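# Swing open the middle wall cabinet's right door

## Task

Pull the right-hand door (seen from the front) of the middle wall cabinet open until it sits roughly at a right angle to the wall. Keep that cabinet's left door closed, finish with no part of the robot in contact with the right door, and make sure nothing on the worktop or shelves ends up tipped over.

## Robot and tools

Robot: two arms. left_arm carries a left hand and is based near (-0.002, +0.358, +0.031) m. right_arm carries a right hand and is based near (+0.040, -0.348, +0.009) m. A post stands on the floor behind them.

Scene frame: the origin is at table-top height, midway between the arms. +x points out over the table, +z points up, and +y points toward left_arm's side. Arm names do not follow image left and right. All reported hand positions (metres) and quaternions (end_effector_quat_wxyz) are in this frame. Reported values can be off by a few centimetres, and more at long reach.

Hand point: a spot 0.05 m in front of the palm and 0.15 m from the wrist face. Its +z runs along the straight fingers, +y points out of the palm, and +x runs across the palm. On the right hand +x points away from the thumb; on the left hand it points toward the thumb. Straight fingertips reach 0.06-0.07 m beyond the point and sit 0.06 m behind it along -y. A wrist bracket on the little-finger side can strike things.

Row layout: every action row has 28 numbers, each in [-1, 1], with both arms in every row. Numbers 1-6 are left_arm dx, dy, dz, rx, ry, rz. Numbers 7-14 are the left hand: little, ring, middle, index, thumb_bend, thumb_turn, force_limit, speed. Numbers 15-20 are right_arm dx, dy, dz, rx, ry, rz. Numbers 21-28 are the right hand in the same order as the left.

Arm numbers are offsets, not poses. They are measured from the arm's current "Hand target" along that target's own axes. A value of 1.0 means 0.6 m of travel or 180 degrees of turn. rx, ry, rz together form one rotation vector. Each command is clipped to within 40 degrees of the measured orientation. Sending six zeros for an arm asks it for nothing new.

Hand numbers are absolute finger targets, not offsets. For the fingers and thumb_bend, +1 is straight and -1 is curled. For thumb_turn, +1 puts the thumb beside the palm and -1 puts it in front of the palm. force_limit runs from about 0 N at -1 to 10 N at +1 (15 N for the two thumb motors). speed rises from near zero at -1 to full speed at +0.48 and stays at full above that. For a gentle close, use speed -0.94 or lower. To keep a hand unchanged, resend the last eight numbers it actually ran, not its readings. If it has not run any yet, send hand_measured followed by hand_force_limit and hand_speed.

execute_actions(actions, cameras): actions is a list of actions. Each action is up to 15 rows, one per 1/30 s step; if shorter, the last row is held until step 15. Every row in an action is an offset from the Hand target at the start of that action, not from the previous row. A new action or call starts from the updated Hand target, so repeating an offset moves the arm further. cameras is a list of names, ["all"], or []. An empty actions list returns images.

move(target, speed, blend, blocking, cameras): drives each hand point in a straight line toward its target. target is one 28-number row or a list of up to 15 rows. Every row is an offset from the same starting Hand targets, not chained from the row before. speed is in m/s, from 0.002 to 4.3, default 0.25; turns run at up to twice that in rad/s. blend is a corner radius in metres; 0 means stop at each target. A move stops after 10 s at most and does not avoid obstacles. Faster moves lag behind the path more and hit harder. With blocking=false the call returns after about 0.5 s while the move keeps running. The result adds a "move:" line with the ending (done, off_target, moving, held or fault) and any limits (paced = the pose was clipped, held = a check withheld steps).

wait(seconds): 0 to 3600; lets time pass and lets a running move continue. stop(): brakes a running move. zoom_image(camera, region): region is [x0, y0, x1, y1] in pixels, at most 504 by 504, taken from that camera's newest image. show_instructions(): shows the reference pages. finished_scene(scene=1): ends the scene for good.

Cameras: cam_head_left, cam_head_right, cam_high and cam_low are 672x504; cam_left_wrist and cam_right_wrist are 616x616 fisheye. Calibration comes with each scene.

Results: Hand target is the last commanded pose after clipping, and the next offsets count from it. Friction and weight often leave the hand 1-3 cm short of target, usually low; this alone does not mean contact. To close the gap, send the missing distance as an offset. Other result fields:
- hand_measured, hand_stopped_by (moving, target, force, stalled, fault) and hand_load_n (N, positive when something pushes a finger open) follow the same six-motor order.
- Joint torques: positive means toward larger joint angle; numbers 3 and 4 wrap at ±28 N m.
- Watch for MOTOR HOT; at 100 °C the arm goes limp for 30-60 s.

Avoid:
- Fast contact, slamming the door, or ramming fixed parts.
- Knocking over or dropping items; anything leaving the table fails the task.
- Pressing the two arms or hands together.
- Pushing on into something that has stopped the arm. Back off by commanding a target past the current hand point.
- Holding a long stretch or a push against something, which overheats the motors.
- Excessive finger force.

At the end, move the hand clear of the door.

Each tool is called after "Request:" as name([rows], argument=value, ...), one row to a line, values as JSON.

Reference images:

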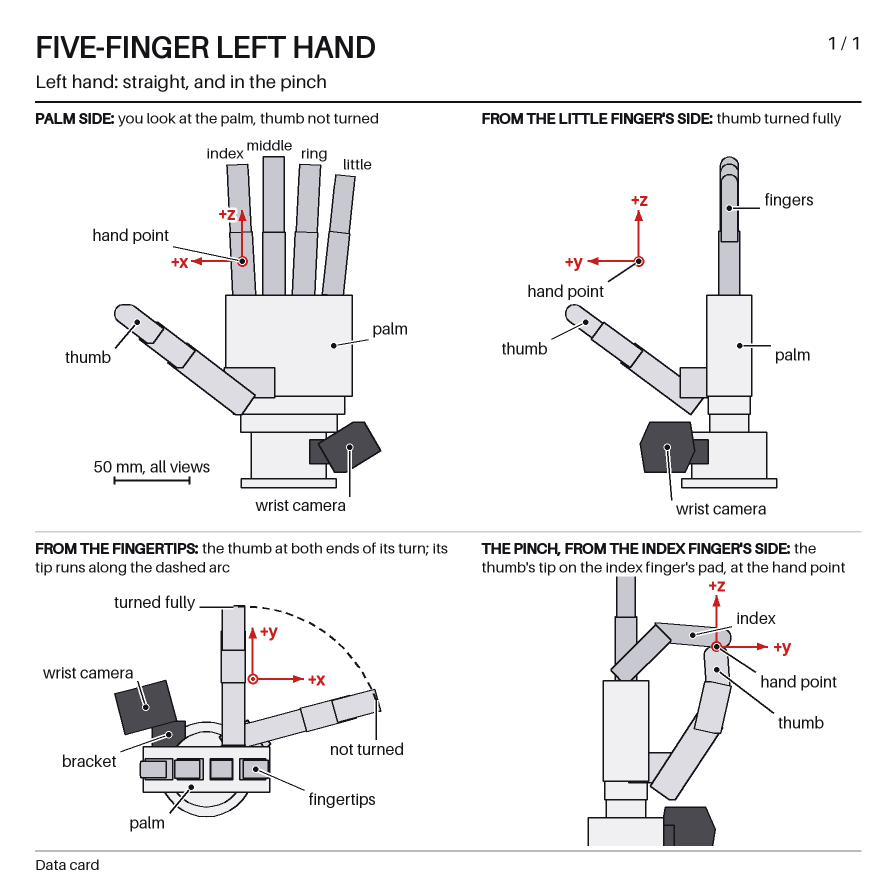

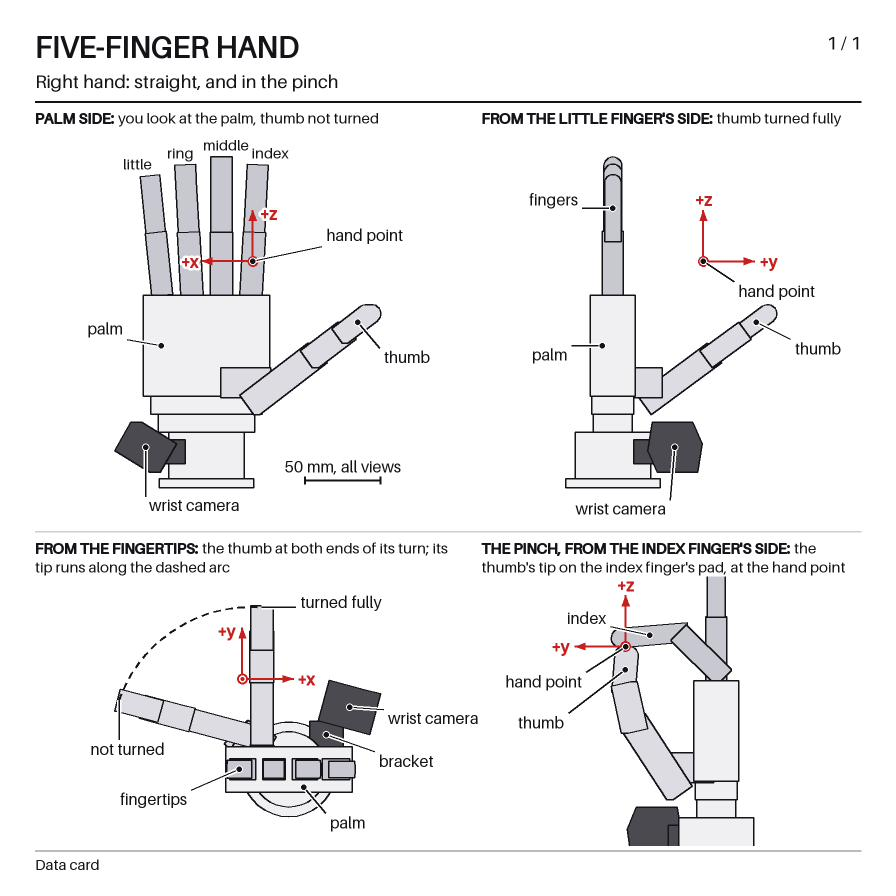

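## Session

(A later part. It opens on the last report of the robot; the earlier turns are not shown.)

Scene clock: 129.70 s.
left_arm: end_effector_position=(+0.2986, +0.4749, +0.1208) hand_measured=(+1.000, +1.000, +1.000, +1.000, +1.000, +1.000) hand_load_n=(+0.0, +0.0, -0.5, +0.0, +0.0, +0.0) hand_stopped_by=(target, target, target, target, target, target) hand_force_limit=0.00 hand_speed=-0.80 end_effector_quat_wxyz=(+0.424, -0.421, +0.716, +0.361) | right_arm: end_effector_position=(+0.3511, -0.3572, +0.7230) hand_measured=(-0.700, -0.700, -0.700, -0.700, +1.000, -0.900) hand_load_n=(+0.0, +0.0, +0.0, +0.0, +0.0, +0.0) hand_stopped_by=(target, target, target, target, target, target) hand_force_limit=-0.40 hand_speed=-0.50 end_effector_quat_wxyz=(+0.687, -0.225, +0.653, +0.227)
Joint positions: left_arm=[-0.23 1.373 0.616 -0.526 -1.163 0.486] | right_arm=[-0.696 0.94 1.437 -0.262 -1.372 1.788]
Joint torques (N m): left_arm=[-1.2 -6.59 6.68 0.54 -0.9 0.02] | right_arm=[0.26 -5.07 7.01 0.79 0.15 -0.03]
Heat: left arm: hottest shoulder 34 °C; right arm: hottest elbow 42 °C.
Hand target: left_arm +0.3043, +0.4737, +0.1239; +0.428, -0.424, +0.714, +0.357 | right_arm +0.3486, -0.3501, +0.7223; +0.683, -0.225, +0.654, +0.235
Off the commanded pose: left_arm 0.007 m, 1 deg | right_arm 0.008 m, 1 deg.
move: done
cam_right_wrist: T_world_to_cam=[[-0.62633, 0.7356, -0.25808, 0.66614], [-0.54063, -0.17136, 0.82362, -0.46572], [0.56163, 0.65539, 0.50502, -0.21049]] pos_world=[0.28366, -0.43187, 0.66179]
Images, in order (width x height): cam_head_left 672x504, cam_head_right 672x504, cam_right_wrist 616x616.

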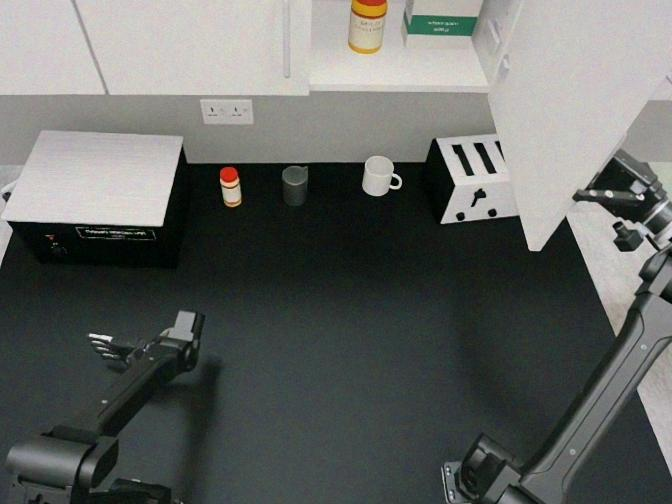

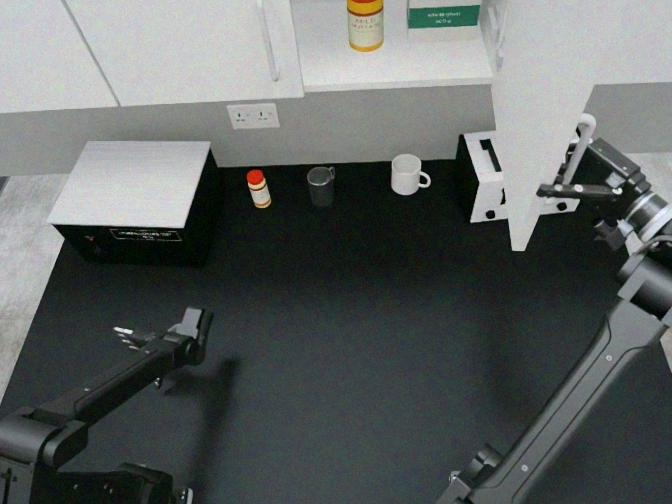

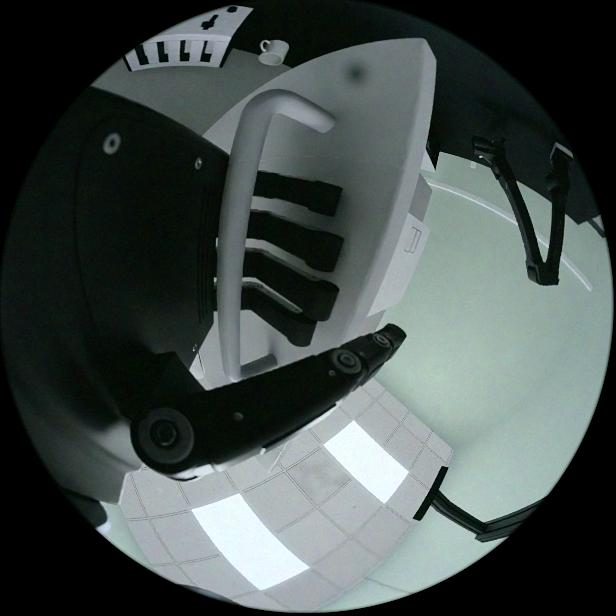

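Request:
move(target=[0,0,0,0,0,0,1,1,1,1,1,1,0,-0.8,0,0,0,0,0,0,-0.7,-0.7,-0.7,-0.7,1,-0.2,-0.4,-0.6], speed=0.05, cameras=["cam_right_wrist","cam_head_right"])

Request:
zoom_image(camera="cam_head_right", region=[470, 60, 670, 270])

Scene clock: 131.63 s.
left_arm: end_effector_position=(+0.2986, +0.4749, +0.1208) hand_measured=(+1.000, +1.000, +1.000, +1.000, +1.000, +1.000) hand_load_n=(+0.0, +0.0, +0.0, +0.0, +0.0, +0.0) hand_stopped_by=(target, target, target, target, target, target) hand_force_limit=0.00 hand_speed=-0.80 end_effector_quat_wxyz=(+0.424, -0.421, +0.716, +0.361) | right_arm: end_effector_position=(+0.3511, -0.3572, +0.7230) hand_measured=(-0.700, -0.700, -0.700, -0.700, +1.000, -0.200) hand_load_n=(+0.0, +0.0, +0.0, +0.0, -0.5, -0.5) hand_stopped_by=(target, target, target, target, target, target) hand_force_limit=-0.40 hand_speed=-0.60 end_effector_quat_wxyz=(+0.687, -0.225, +0.653, +0.227)
Joint positions: left_arm=[-0.23 1.373 0.616 -0.526 -1.163 0.486] | right_arm=[-0.696 0.94 1.437 -0.262 -1.372 1.788]
Joint torques (N m): left_arm=[-1.2 -6.59 6.68 0.54 -0.91 0.03] | right_arm=[0.44 -4.84 7.04 0.77 0.16 -0.03]
Heat: left arm: hottest shoulder 34 °C; right arm: hottest elbow 42 °C.
Hand target: left_arm +0.3043, +0.4737, +0.1239; +0.428, -0.424, +0.714, +0.357 | right_arm +0.3486, -0.3501, +0.7223; +0.683, -0.225, +0.654, +0.235
Off the commanded pose: left_arm 0.007 m, 1 deg | right_arm 0.008 m, 1 deg.
move: done
cam_right_wrist: T_world_to_cam=[[-0.62633, 0.7356, -0.25808, 0.66614], [-0.54063, -0.17136, 0.82362, -0.46572], [0.56163, 0.65539, 0.50502, -0.21049]] pos_world=[0.28366, -0.43187, 0.66179]
Images, in order (width x height): cam_head_right 672x504, cam_right_wrist 616x616.

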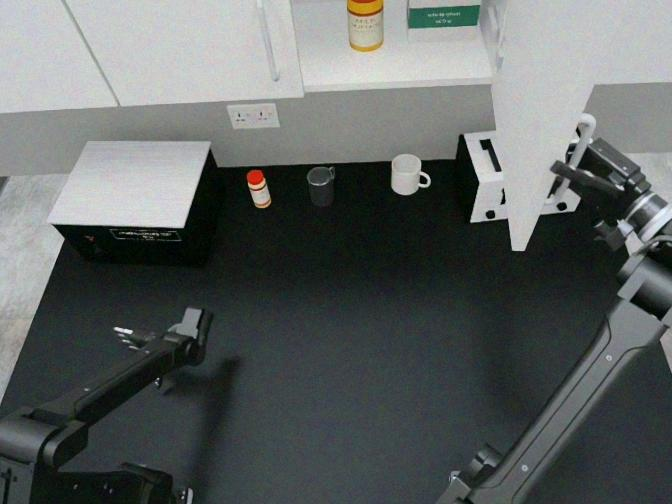

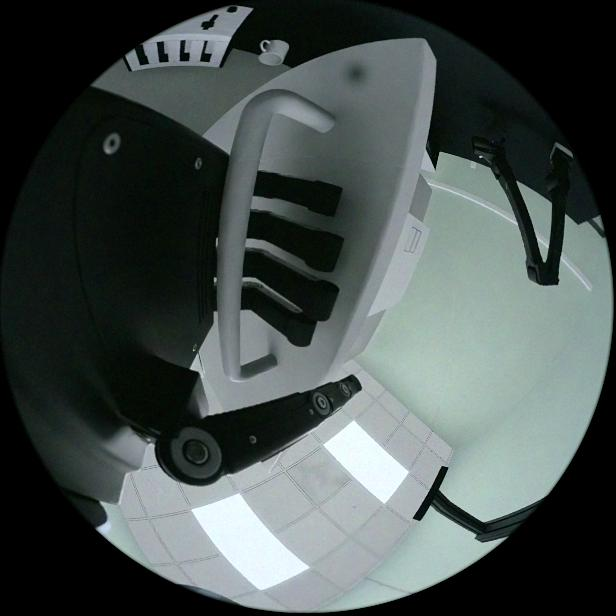

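Scaled by 2.400 from the camera's image (finer frame: 960x720).

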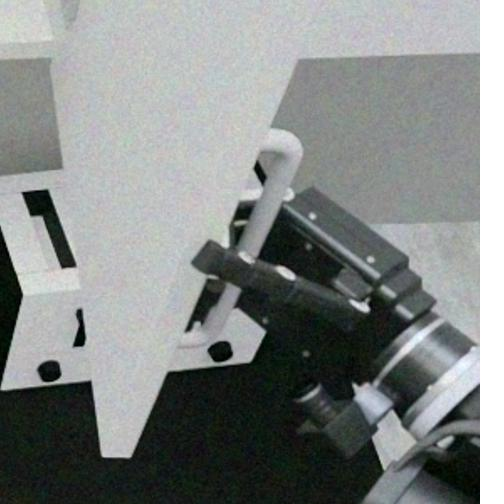

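Request:
move(target=[0,0,0,0,0,0,1,1,1,1,1,1,0,-0.8,0,0,0,0,0,0,-0.7,-0.7,-0.7,-0.7,1,0.2,-0.4,-0.7], speed=0.05, cameras=["cam_right_wrist","cam_head_right"])

Request:
zoom_image(camera="cam_head_right", region=[470, 60, 670, 270])

Scene clock: 134.50 s.
left_arm: end_effector_position=(+0.2986, +0.4749, +0.1208) hand_measured=(+1.000, +1.000, +1.000, +1.000, +1.000, +1.000) hand_load_n=(+0.0, +0.0, +0.0, +0.0, +0.0, +0.0) hand_stopped_by=(target, target, target, target, target, target) hand_force_limit=0.00 hand_speed=-0.80 end_effector_quat_wxyz=(+0.424, -0.421, +0.716, +0.361) | right_arm: end_effector_position=(+0.3500, -0.3562, +0.7236) hand_measured=(-0.700, -0.700, -0.700, -0.700, +1.000, +0.200) hand_load_n=(+0.0, +0.0, +0.0, +0.0, +0.0, +0.0) hand_stopped_by=(target, target, target, target, target, target) hand_force_limit=-0.40 hand_speed=-0.70 end_effector_quat_wxyz=(+0.687, -0.226, +0.653, +0.226)
Joint positions: left_arm=[-0.23 1.373 0.616 -0.526 -1.163 0.486] | right_arm=[-0.696 0.937 1.437 -0.262 -1.372 1.787]
Joint torques (N m): left_arm=[-1.2 -6.59 6.68 0.53 -0.91 0.02] | right_arm=[0.44 -4.66 7.06 0.75 0.11 -0.02]
Heat: left arm: hottest shoulder 34 °C; right arm: hottest elbow 42 °C.
Hand target: left_arm +0.3043, +0.4737, +0.1239; +0.428, -0.424, +0.714, +0.357 | right_arm +0.3486, -0.3500, +0.7223; +0.683, -0.225, +0.654, +0.235
Off the commanded pose: left_arm 0.007 m, 1 deg | right_arm 0.006 m, 1 deg.
move: done
cam_right_wrist: T_world_to_cam=[[-0.62542, 0.73537, -0.26094, 0.66653], [-0.54259, -0.16952, 0.82272, -0.46457], [0.56076, 0.65612, 0.50502, -0.21021]] pos_world=[0.28267, -0.43097, 0.6623]
Images, in order (width x height): cam_head_right 672x504, cam_right_wrist 616x616.

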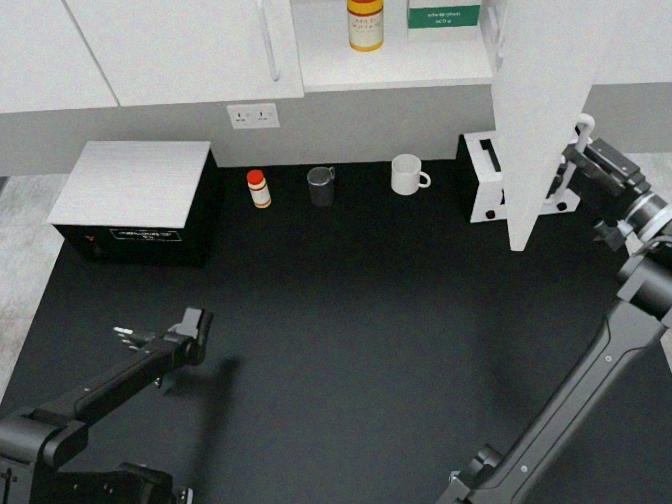

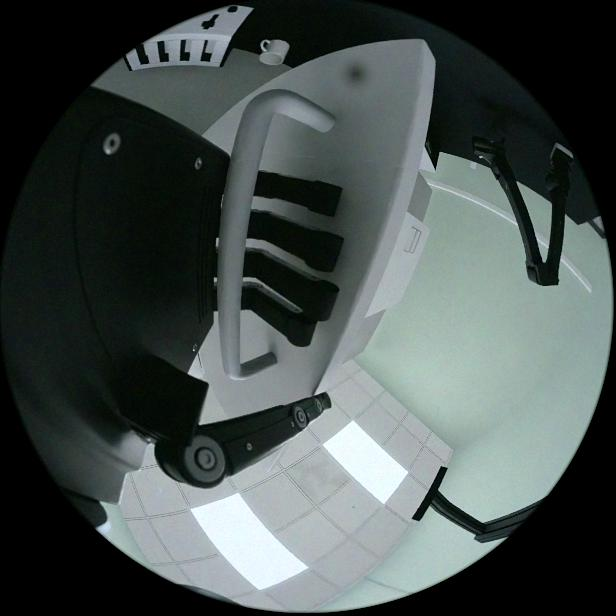

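Scaled by 2.400 from the camera's image (finer frame: 960x720).

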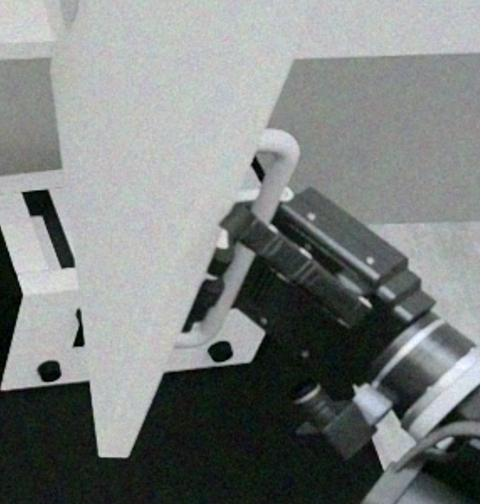

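Request:
move([
  [0,0,0,0,0,0,1,1,1,1,1,1,0,-0.8,0,0,0,0.0005,0,0,-0.7,-0.7,-0.7,-0.7,1,1,-0.4,-0.6],
  [0,0,0,0,0,0,1,1,1,1,1,1,0,-0.8,-0.0025,-0.0737,-0.0545,0.0333,0,-0.0015,-0.7,-0.7,-0.7,-0.7,1,1,-0.4,-0.6],
], speed=0.05, cameras=["cam_right_wrist","cam_head_left","cam_head_right"])

Request:
zoom_image(camera="cam_head_right", region=[470, 60, 670, 270])

Request:
zoom_image(camera="cam_head_left", region=[470, 60, 670, 270])

Request:
zoom_image(camera="cam_right_wrist", region=[180, 80, 460, 360])

Scene clock: 141.70 s.
left_arm: end_effector_position=(+0.2986, +0.4749, +0.1208) hand_measured=(+1.000, +1.000, +1.000, +1.000, +1.000, +1.000) hand_load_n=(+0.0, +0.0, +0.0, +0.0, +0.0, +0.0) hand_stopped_by=(target, target, target, target, target, target) hand_force_limit=0.00 hand_speed=-0.80 end_effector_quat_wxyz=(+0.424, -0.421, +0.716, +0.361) | right_arm: end_effector_position=(+0.3569, -0.4026, +0.7188) hand_measured=(-0.700, -0.700, -0.700, -0.700, +1.000, +1.000) hand_load_n=(+0.0, +0.0, +0.0, +1.0, +0.0, +0.0) hand_stopped_by=(target, target, target, target, target, target) hand_force_limit=-0.40 hand_speed=-0.60 end_effector_quat_wxyz=(+0.691, -0.187, +0.667, +0.208)
Joint positions: left_arm=[-0.23 1.373 0.616 -0.526 -1.163 0.486] | right_arm=[-0.807 0.976 1.437 -0.214 -1.4 1.833]
Joint torques (N m): left_arm=[-1.2 -6.59 6.68 0.54 -0.91 0.02] | right_arm=[-3.02 -5.25 7.91 2.06 -0.62 0.02]
Heat: left arm: hottest shoulder 34 °C; right arm: hottest elbow 41 °C.
Hand target: left_arm +0.3043, +0.4737, +0.1239; +0.428, -0.424, +0.714, +0.357 | right_arm +0.3500, -0.4051, +0.7223; +0.695, -0.190, +0.665, +0.199
Off the commanded pose: left_arm 0.007 m, 1 deg | right_arm 0.008 m, 1 deg.
move: done
cam_right_wrist: T_world_to_cam=[[-0.56873, 0.79067, -0.22669, 0.68097], [-0.53566, -0.14689, 0.83156, -0.46445], [0.62419, 0.59436, 0.50707, -0.23024]] pos_world=[0.28222, -0.4698, 0.65733]
Images, in order (width x height): cam_head_left 672x504, cam_head_right 672x504, cam_right_wrist 616x616.

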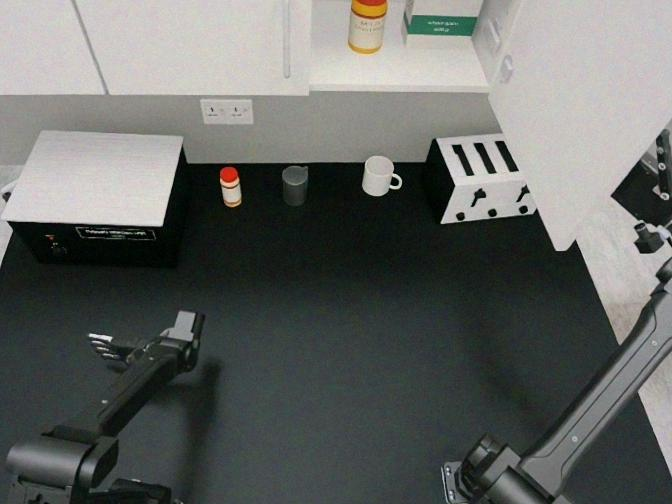

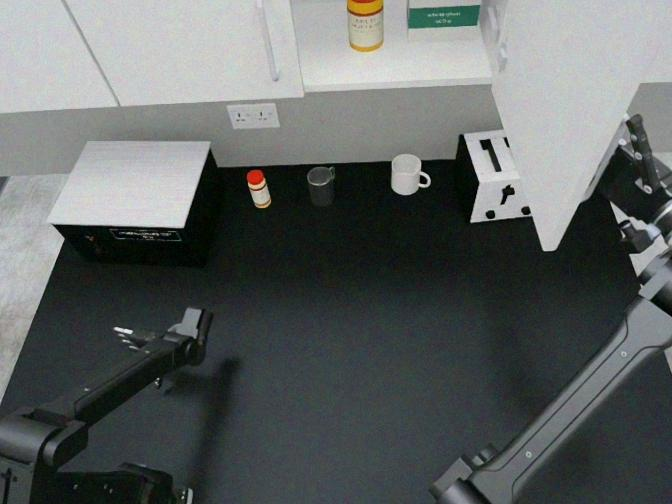

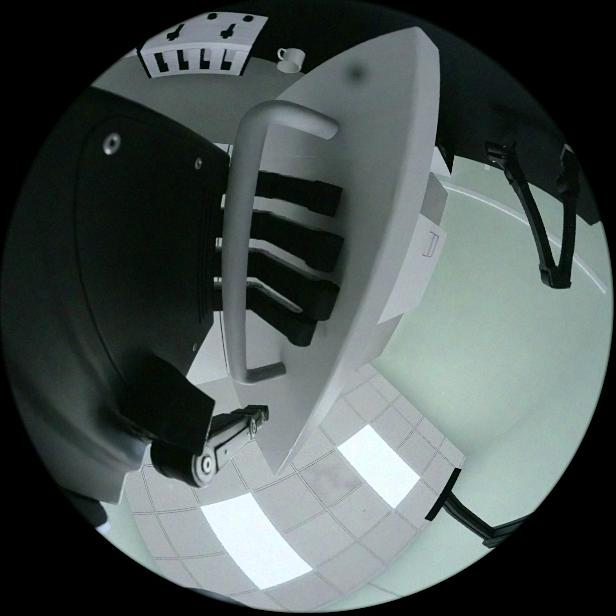

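Scaled by 2.400 from the camera's image (finer frame: 960x720).

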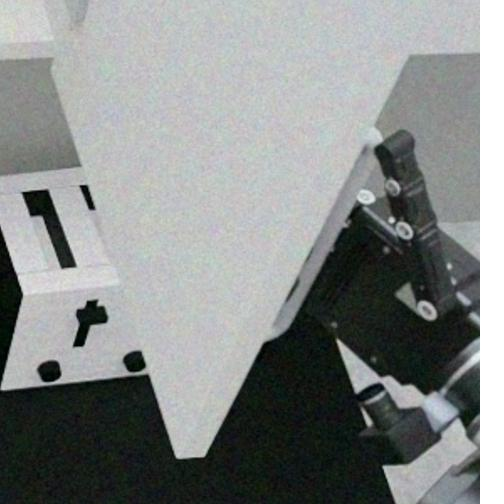

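Scaled by 2.400 from the camera's image (finer frame: 960x720).

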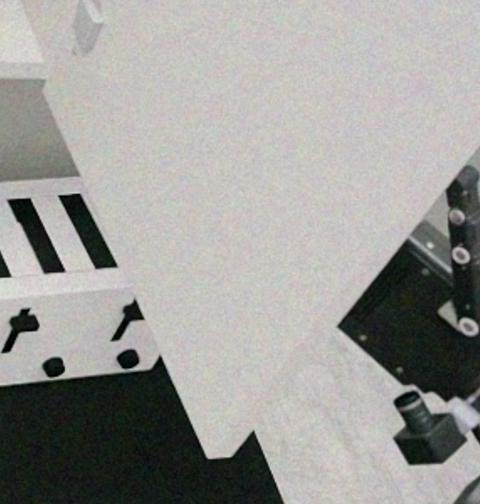

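Scaled by 1.800 from the camera's image (finer frame: 880x880).

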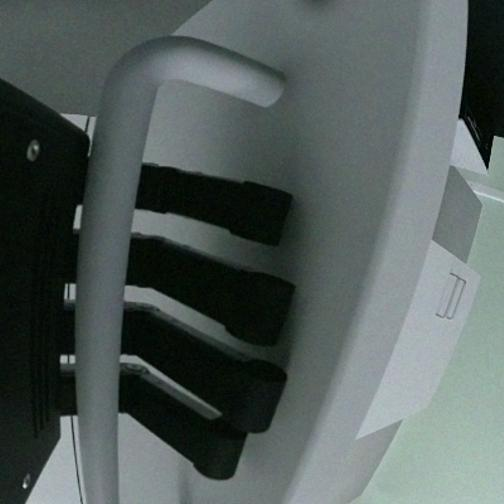

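Request:
move(target=[0,0,0,0,0,0,1,1,1,1,1,1,0,-0.8,0.0034,-0.0431,0.0752,0,0,0,-0.7,-0.7,-0.7,-0.7,1,1,-0.4,-0.6], speed=0.04, cameras=["cam_right_wrist","cam_head_left","cam_head_right"])

Request:
zoom_image(camera="cam_head_right", region=[470, 60, 670, 270])

Request:
zoom_image(camera="cam_right_wrist", region=[180, 80, 460, 360])

Scene clock: 147.80 s.
left_arm: end_effector_position=(+0.2986, +0.4749, +0.1208) hand_measured=(+1.000, +1.000, +1.000, +1.000, +1.000, +1.000) hand_load_n=(+0.0, +0.0, +0.0, +0.0, +0.0, +0.0) hand_stopped_by=(target, target, target, target, target, target) hand_force_limit=0.00 hand_speed=-0.80 end_effector_quat_wxyz=(+0.424, -0.421, +0.716, +0.361) | right_arm: end_effector_position=(+0.4072, -0.4138, +0.7024) hand_measured=(-0.700, -0.700, -0.700, -0.700, +1.000, +1.000) hand_load_n=(+0.0, +0.0, +0.0, +0.0, +0.0, +0.0) hand_stopped_by=(target, target, target, target, target, target) hand_force_limit=-0.40 hand_speed=-0.60 end_effector_quat_wxyz=(+0.688, -0.171, +0.673, +0.212)
Joint positions: left_arm=[-0.23 1.373 0.616 -0.526 -1.163 0.486] | right_arm=[-0.715 1.053 1.457 -0.272 -1.291 1.746]
Joint torques (N m): left_arm=[-1.2 -6.59 6.68 0.54 -0.91 0.03] | right_arm=[0.21 -6.83 11.43 0.79 0.07 -0.22]
Heat: left arm: hottest shoulder 34 °C; right arm: hottest elbow 41 °C.
Hand target: left_arm +0.3043, +0.4737, +0.1239; +0.428, -0.424, +0.714, +0.357 | right_arm +0.4021, -0.4030, +0.7222; +0.695, -0.190, +0.665, +0.199
Off the commanded pose: left_arm 0.007 m, 1 deg | right_arm 0.023 m, 3 deg.
move: off_target (right_arm)
cam_right_wrist: T_world_to_cam=[[-0.55894, 0.80539, -0.1973, 0.69625], [-0.52139, -0.15634, 0.83888, -0.44033], [0.64478, 0.57175, 0.50731, -0.26461]] pos_world=[0.3302, -0.47831, 0.64099]
Images, in order (width x height): cam_head_left 672x504, cam_head_right 672x504, cam_right_wrist 616x616.

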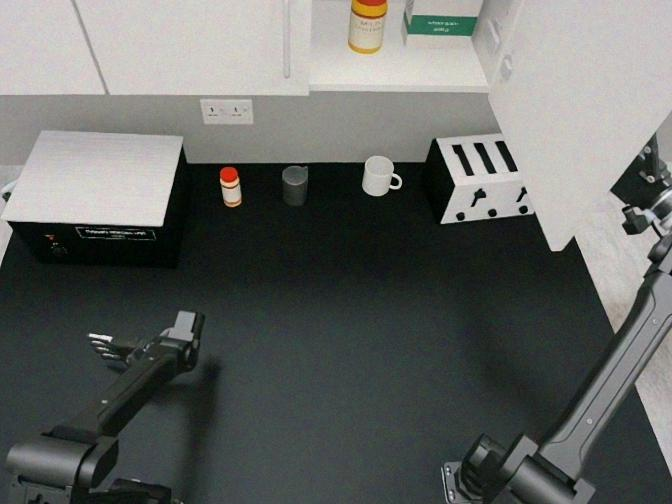

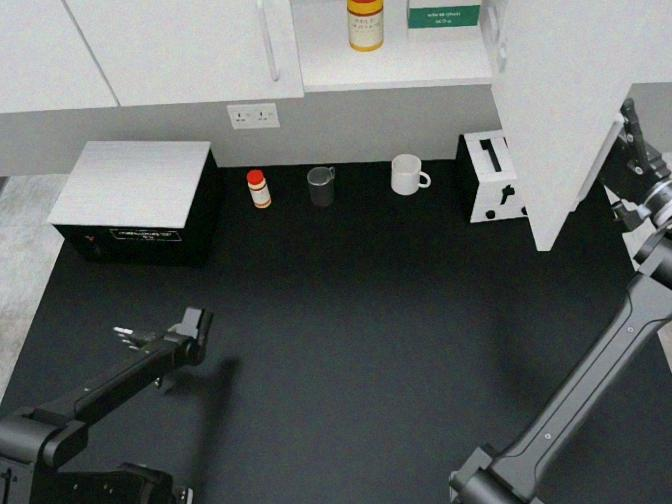

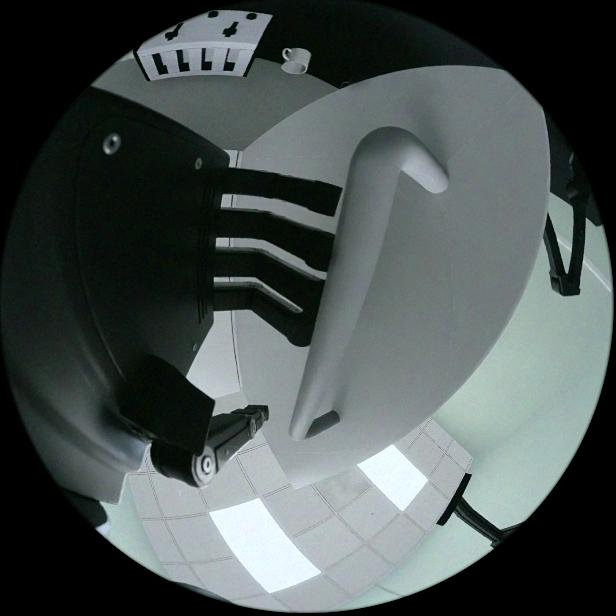

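Scaled by 2.400 from the camera's image (finer frame: 960x720).

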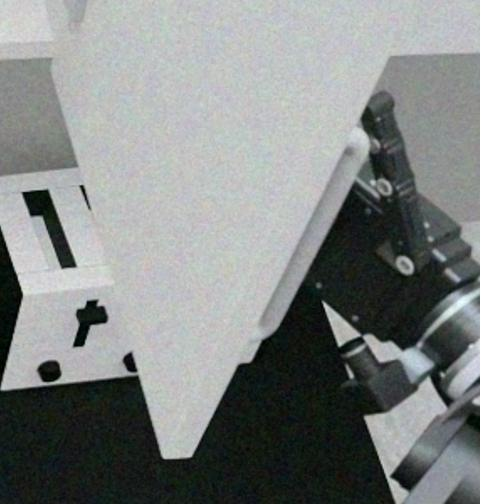

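Scaled by 1.800 from the camera's image (finer frame: 880x880).

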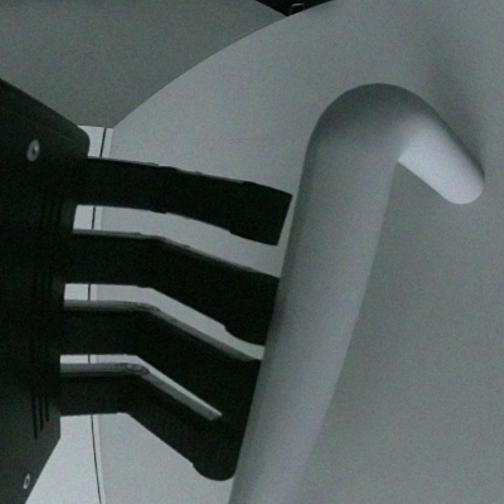

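Request:
move(target=[0,0,0,0,0,0,1,1,1,1,1,1,0,-0.8,-0.0028,-0.13,-0.08,0,0,0,-0.7,-0.7,-0.7,-0.7,1,1,-0.4,-0.6], speed=0.06, cameras=["all"])

Request:
zoom_image(camera="cam_head_right", region=[470, 60, 670, 270])

Request:
zoom_image(camera="cam_head_left", region=[470, 60, 670, 270])

Scene clock: 153.27 s.
left_arm: end_effector_position=(+0.2986, +0.4749, +0.1208) hand_measured=(+1.000, +1.000, +1.000, +1.000, +1.000, +1.000) hand_load_n=(+0.0, +0.0, +0.0, +0.0, -0.5, +0.0) hand_stopped_by=(target, target, target, target, target, target) hand_force_limit=0.00 hand_speed=-0.80 end_effector_quat_wxyz=(+0.424, -0.421, +0.716, +0.361) | right_arm: end_effector_position=(+0.4066, -0.4930, +0.7076) hand_measured=(-0.700, -0.700, -0.700, -0.700, +1.000, +1.000) hand_load_n=(+0.0, +0.0, +0.0, +0.0, +0.0, +0.0) hand_stopped_by=(target, target, target, target, target, target) hand_force_limit=-0.40 hand_speed=-0.60 end_effector_quat_wxyz=(+0.688, -0.182, +0.670, +0.212)
Joint positions: left_arm=[-0.23 1.373 0.616 -0.526 -1.163 0.486] | right_arm=[-0.87 1.204 1.544 -0.017 -1.459 1.926]
Joint torques (N m): left_arm=[-1.2 -6.59 6.68 0.53 -0.91 0.02] | right_arm=[-2.02 -8.41 10.67 1.87 0.03 0.03]
Heat: left arm: hottest shoulder 34 °C; right arm: hottest elbow 43 °C.
Hand target: left_arm +0.3043, +0.4737, +0.1239; +0.428, -0.424, +0.714, +0.357 | right_arm +0.4026, -0.4948, +0.7218; +0.695, -0.190, +0.665, +0.199
Off the commanded pose: left_arm 0.007 m, 1 deg | right_arm 0.015 m, 2 deg.
move: off_target (right_arm)
cam_right_wrist: T_world_to_cam=[[-0.56946, 0.79413, -0.21228, 0.7701], [-0.52541, -0.15303, 0.83698, -0.45286], [0.63219, 0.58816, 0.50439, -0.20621]] pos_world=[0.33097, -0.55957, 0.64652]

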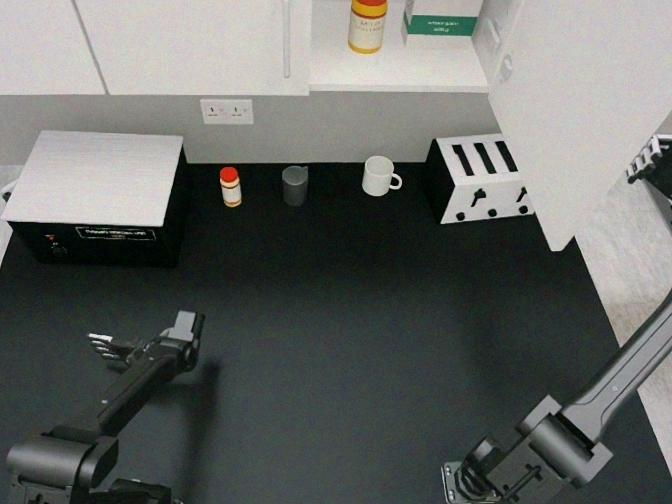

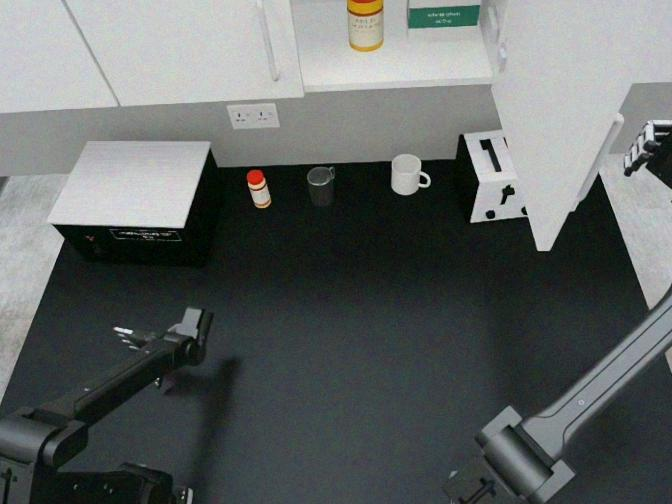

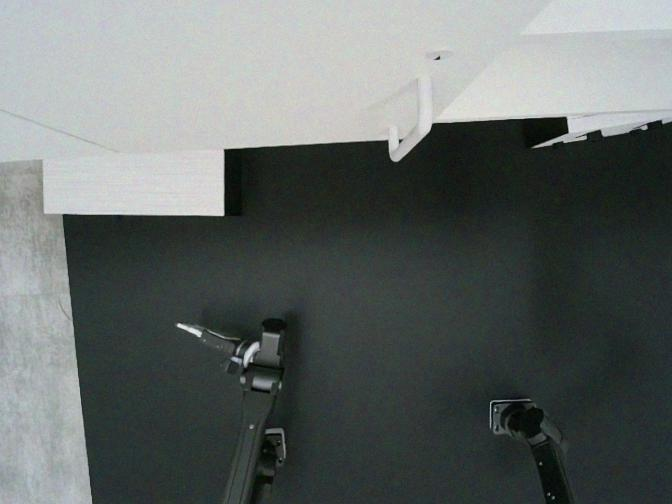

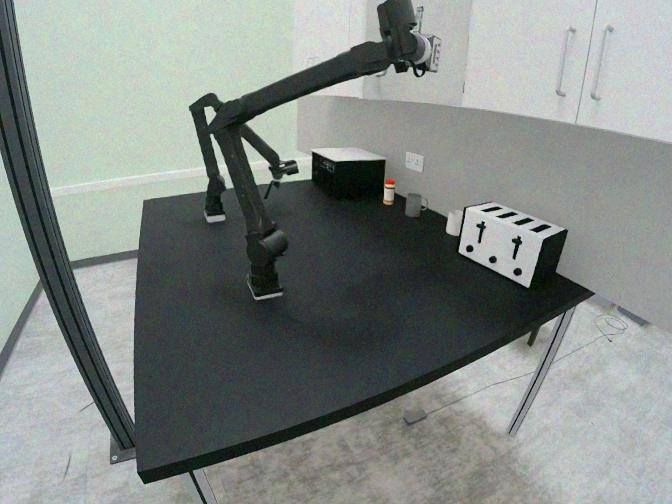

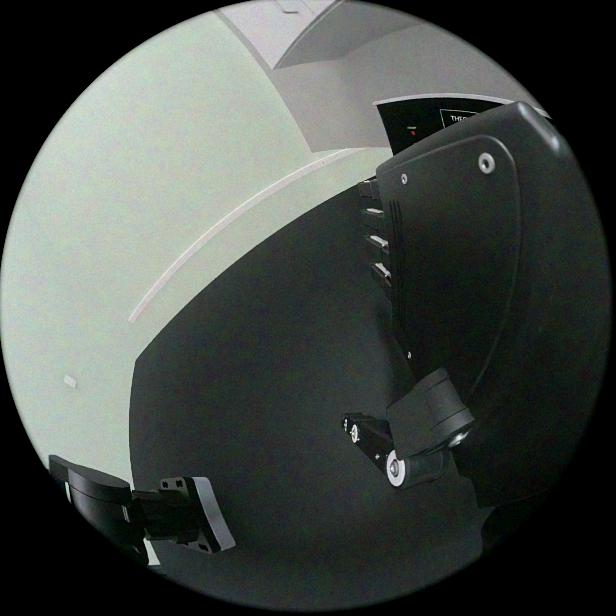

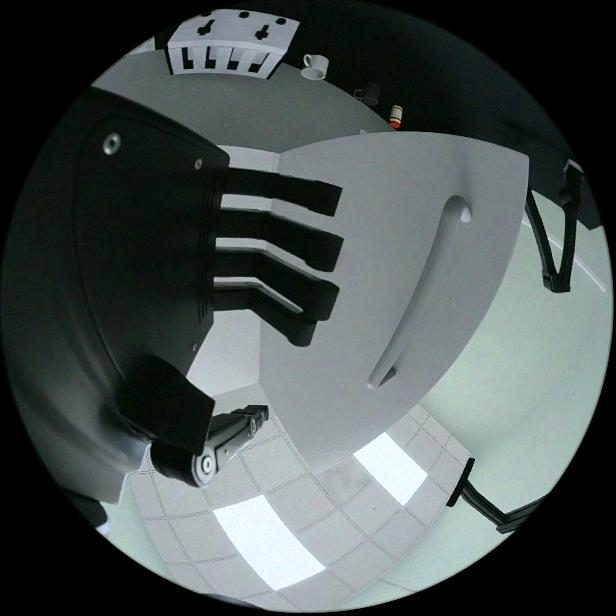

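Scaled by 2.400 from the camera's image (finer frame: 960x720).

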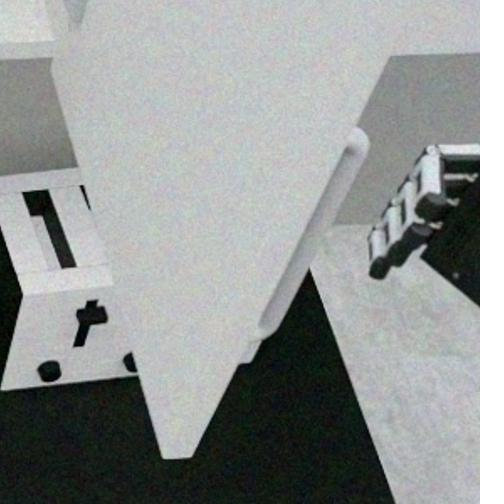

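Scaled by 2.400 from the camera's image (finer frame: 960x720).

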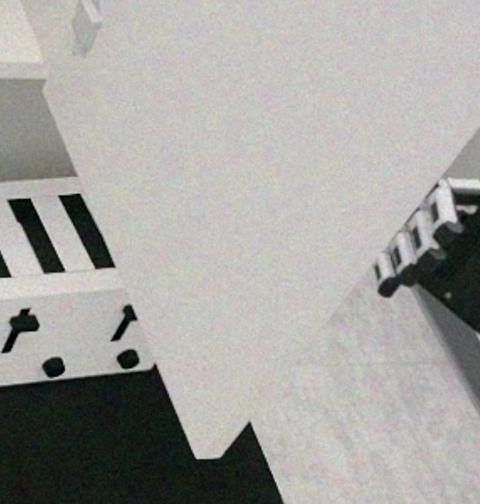

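Request:
finished_scene()

The scene is finished: the task was done.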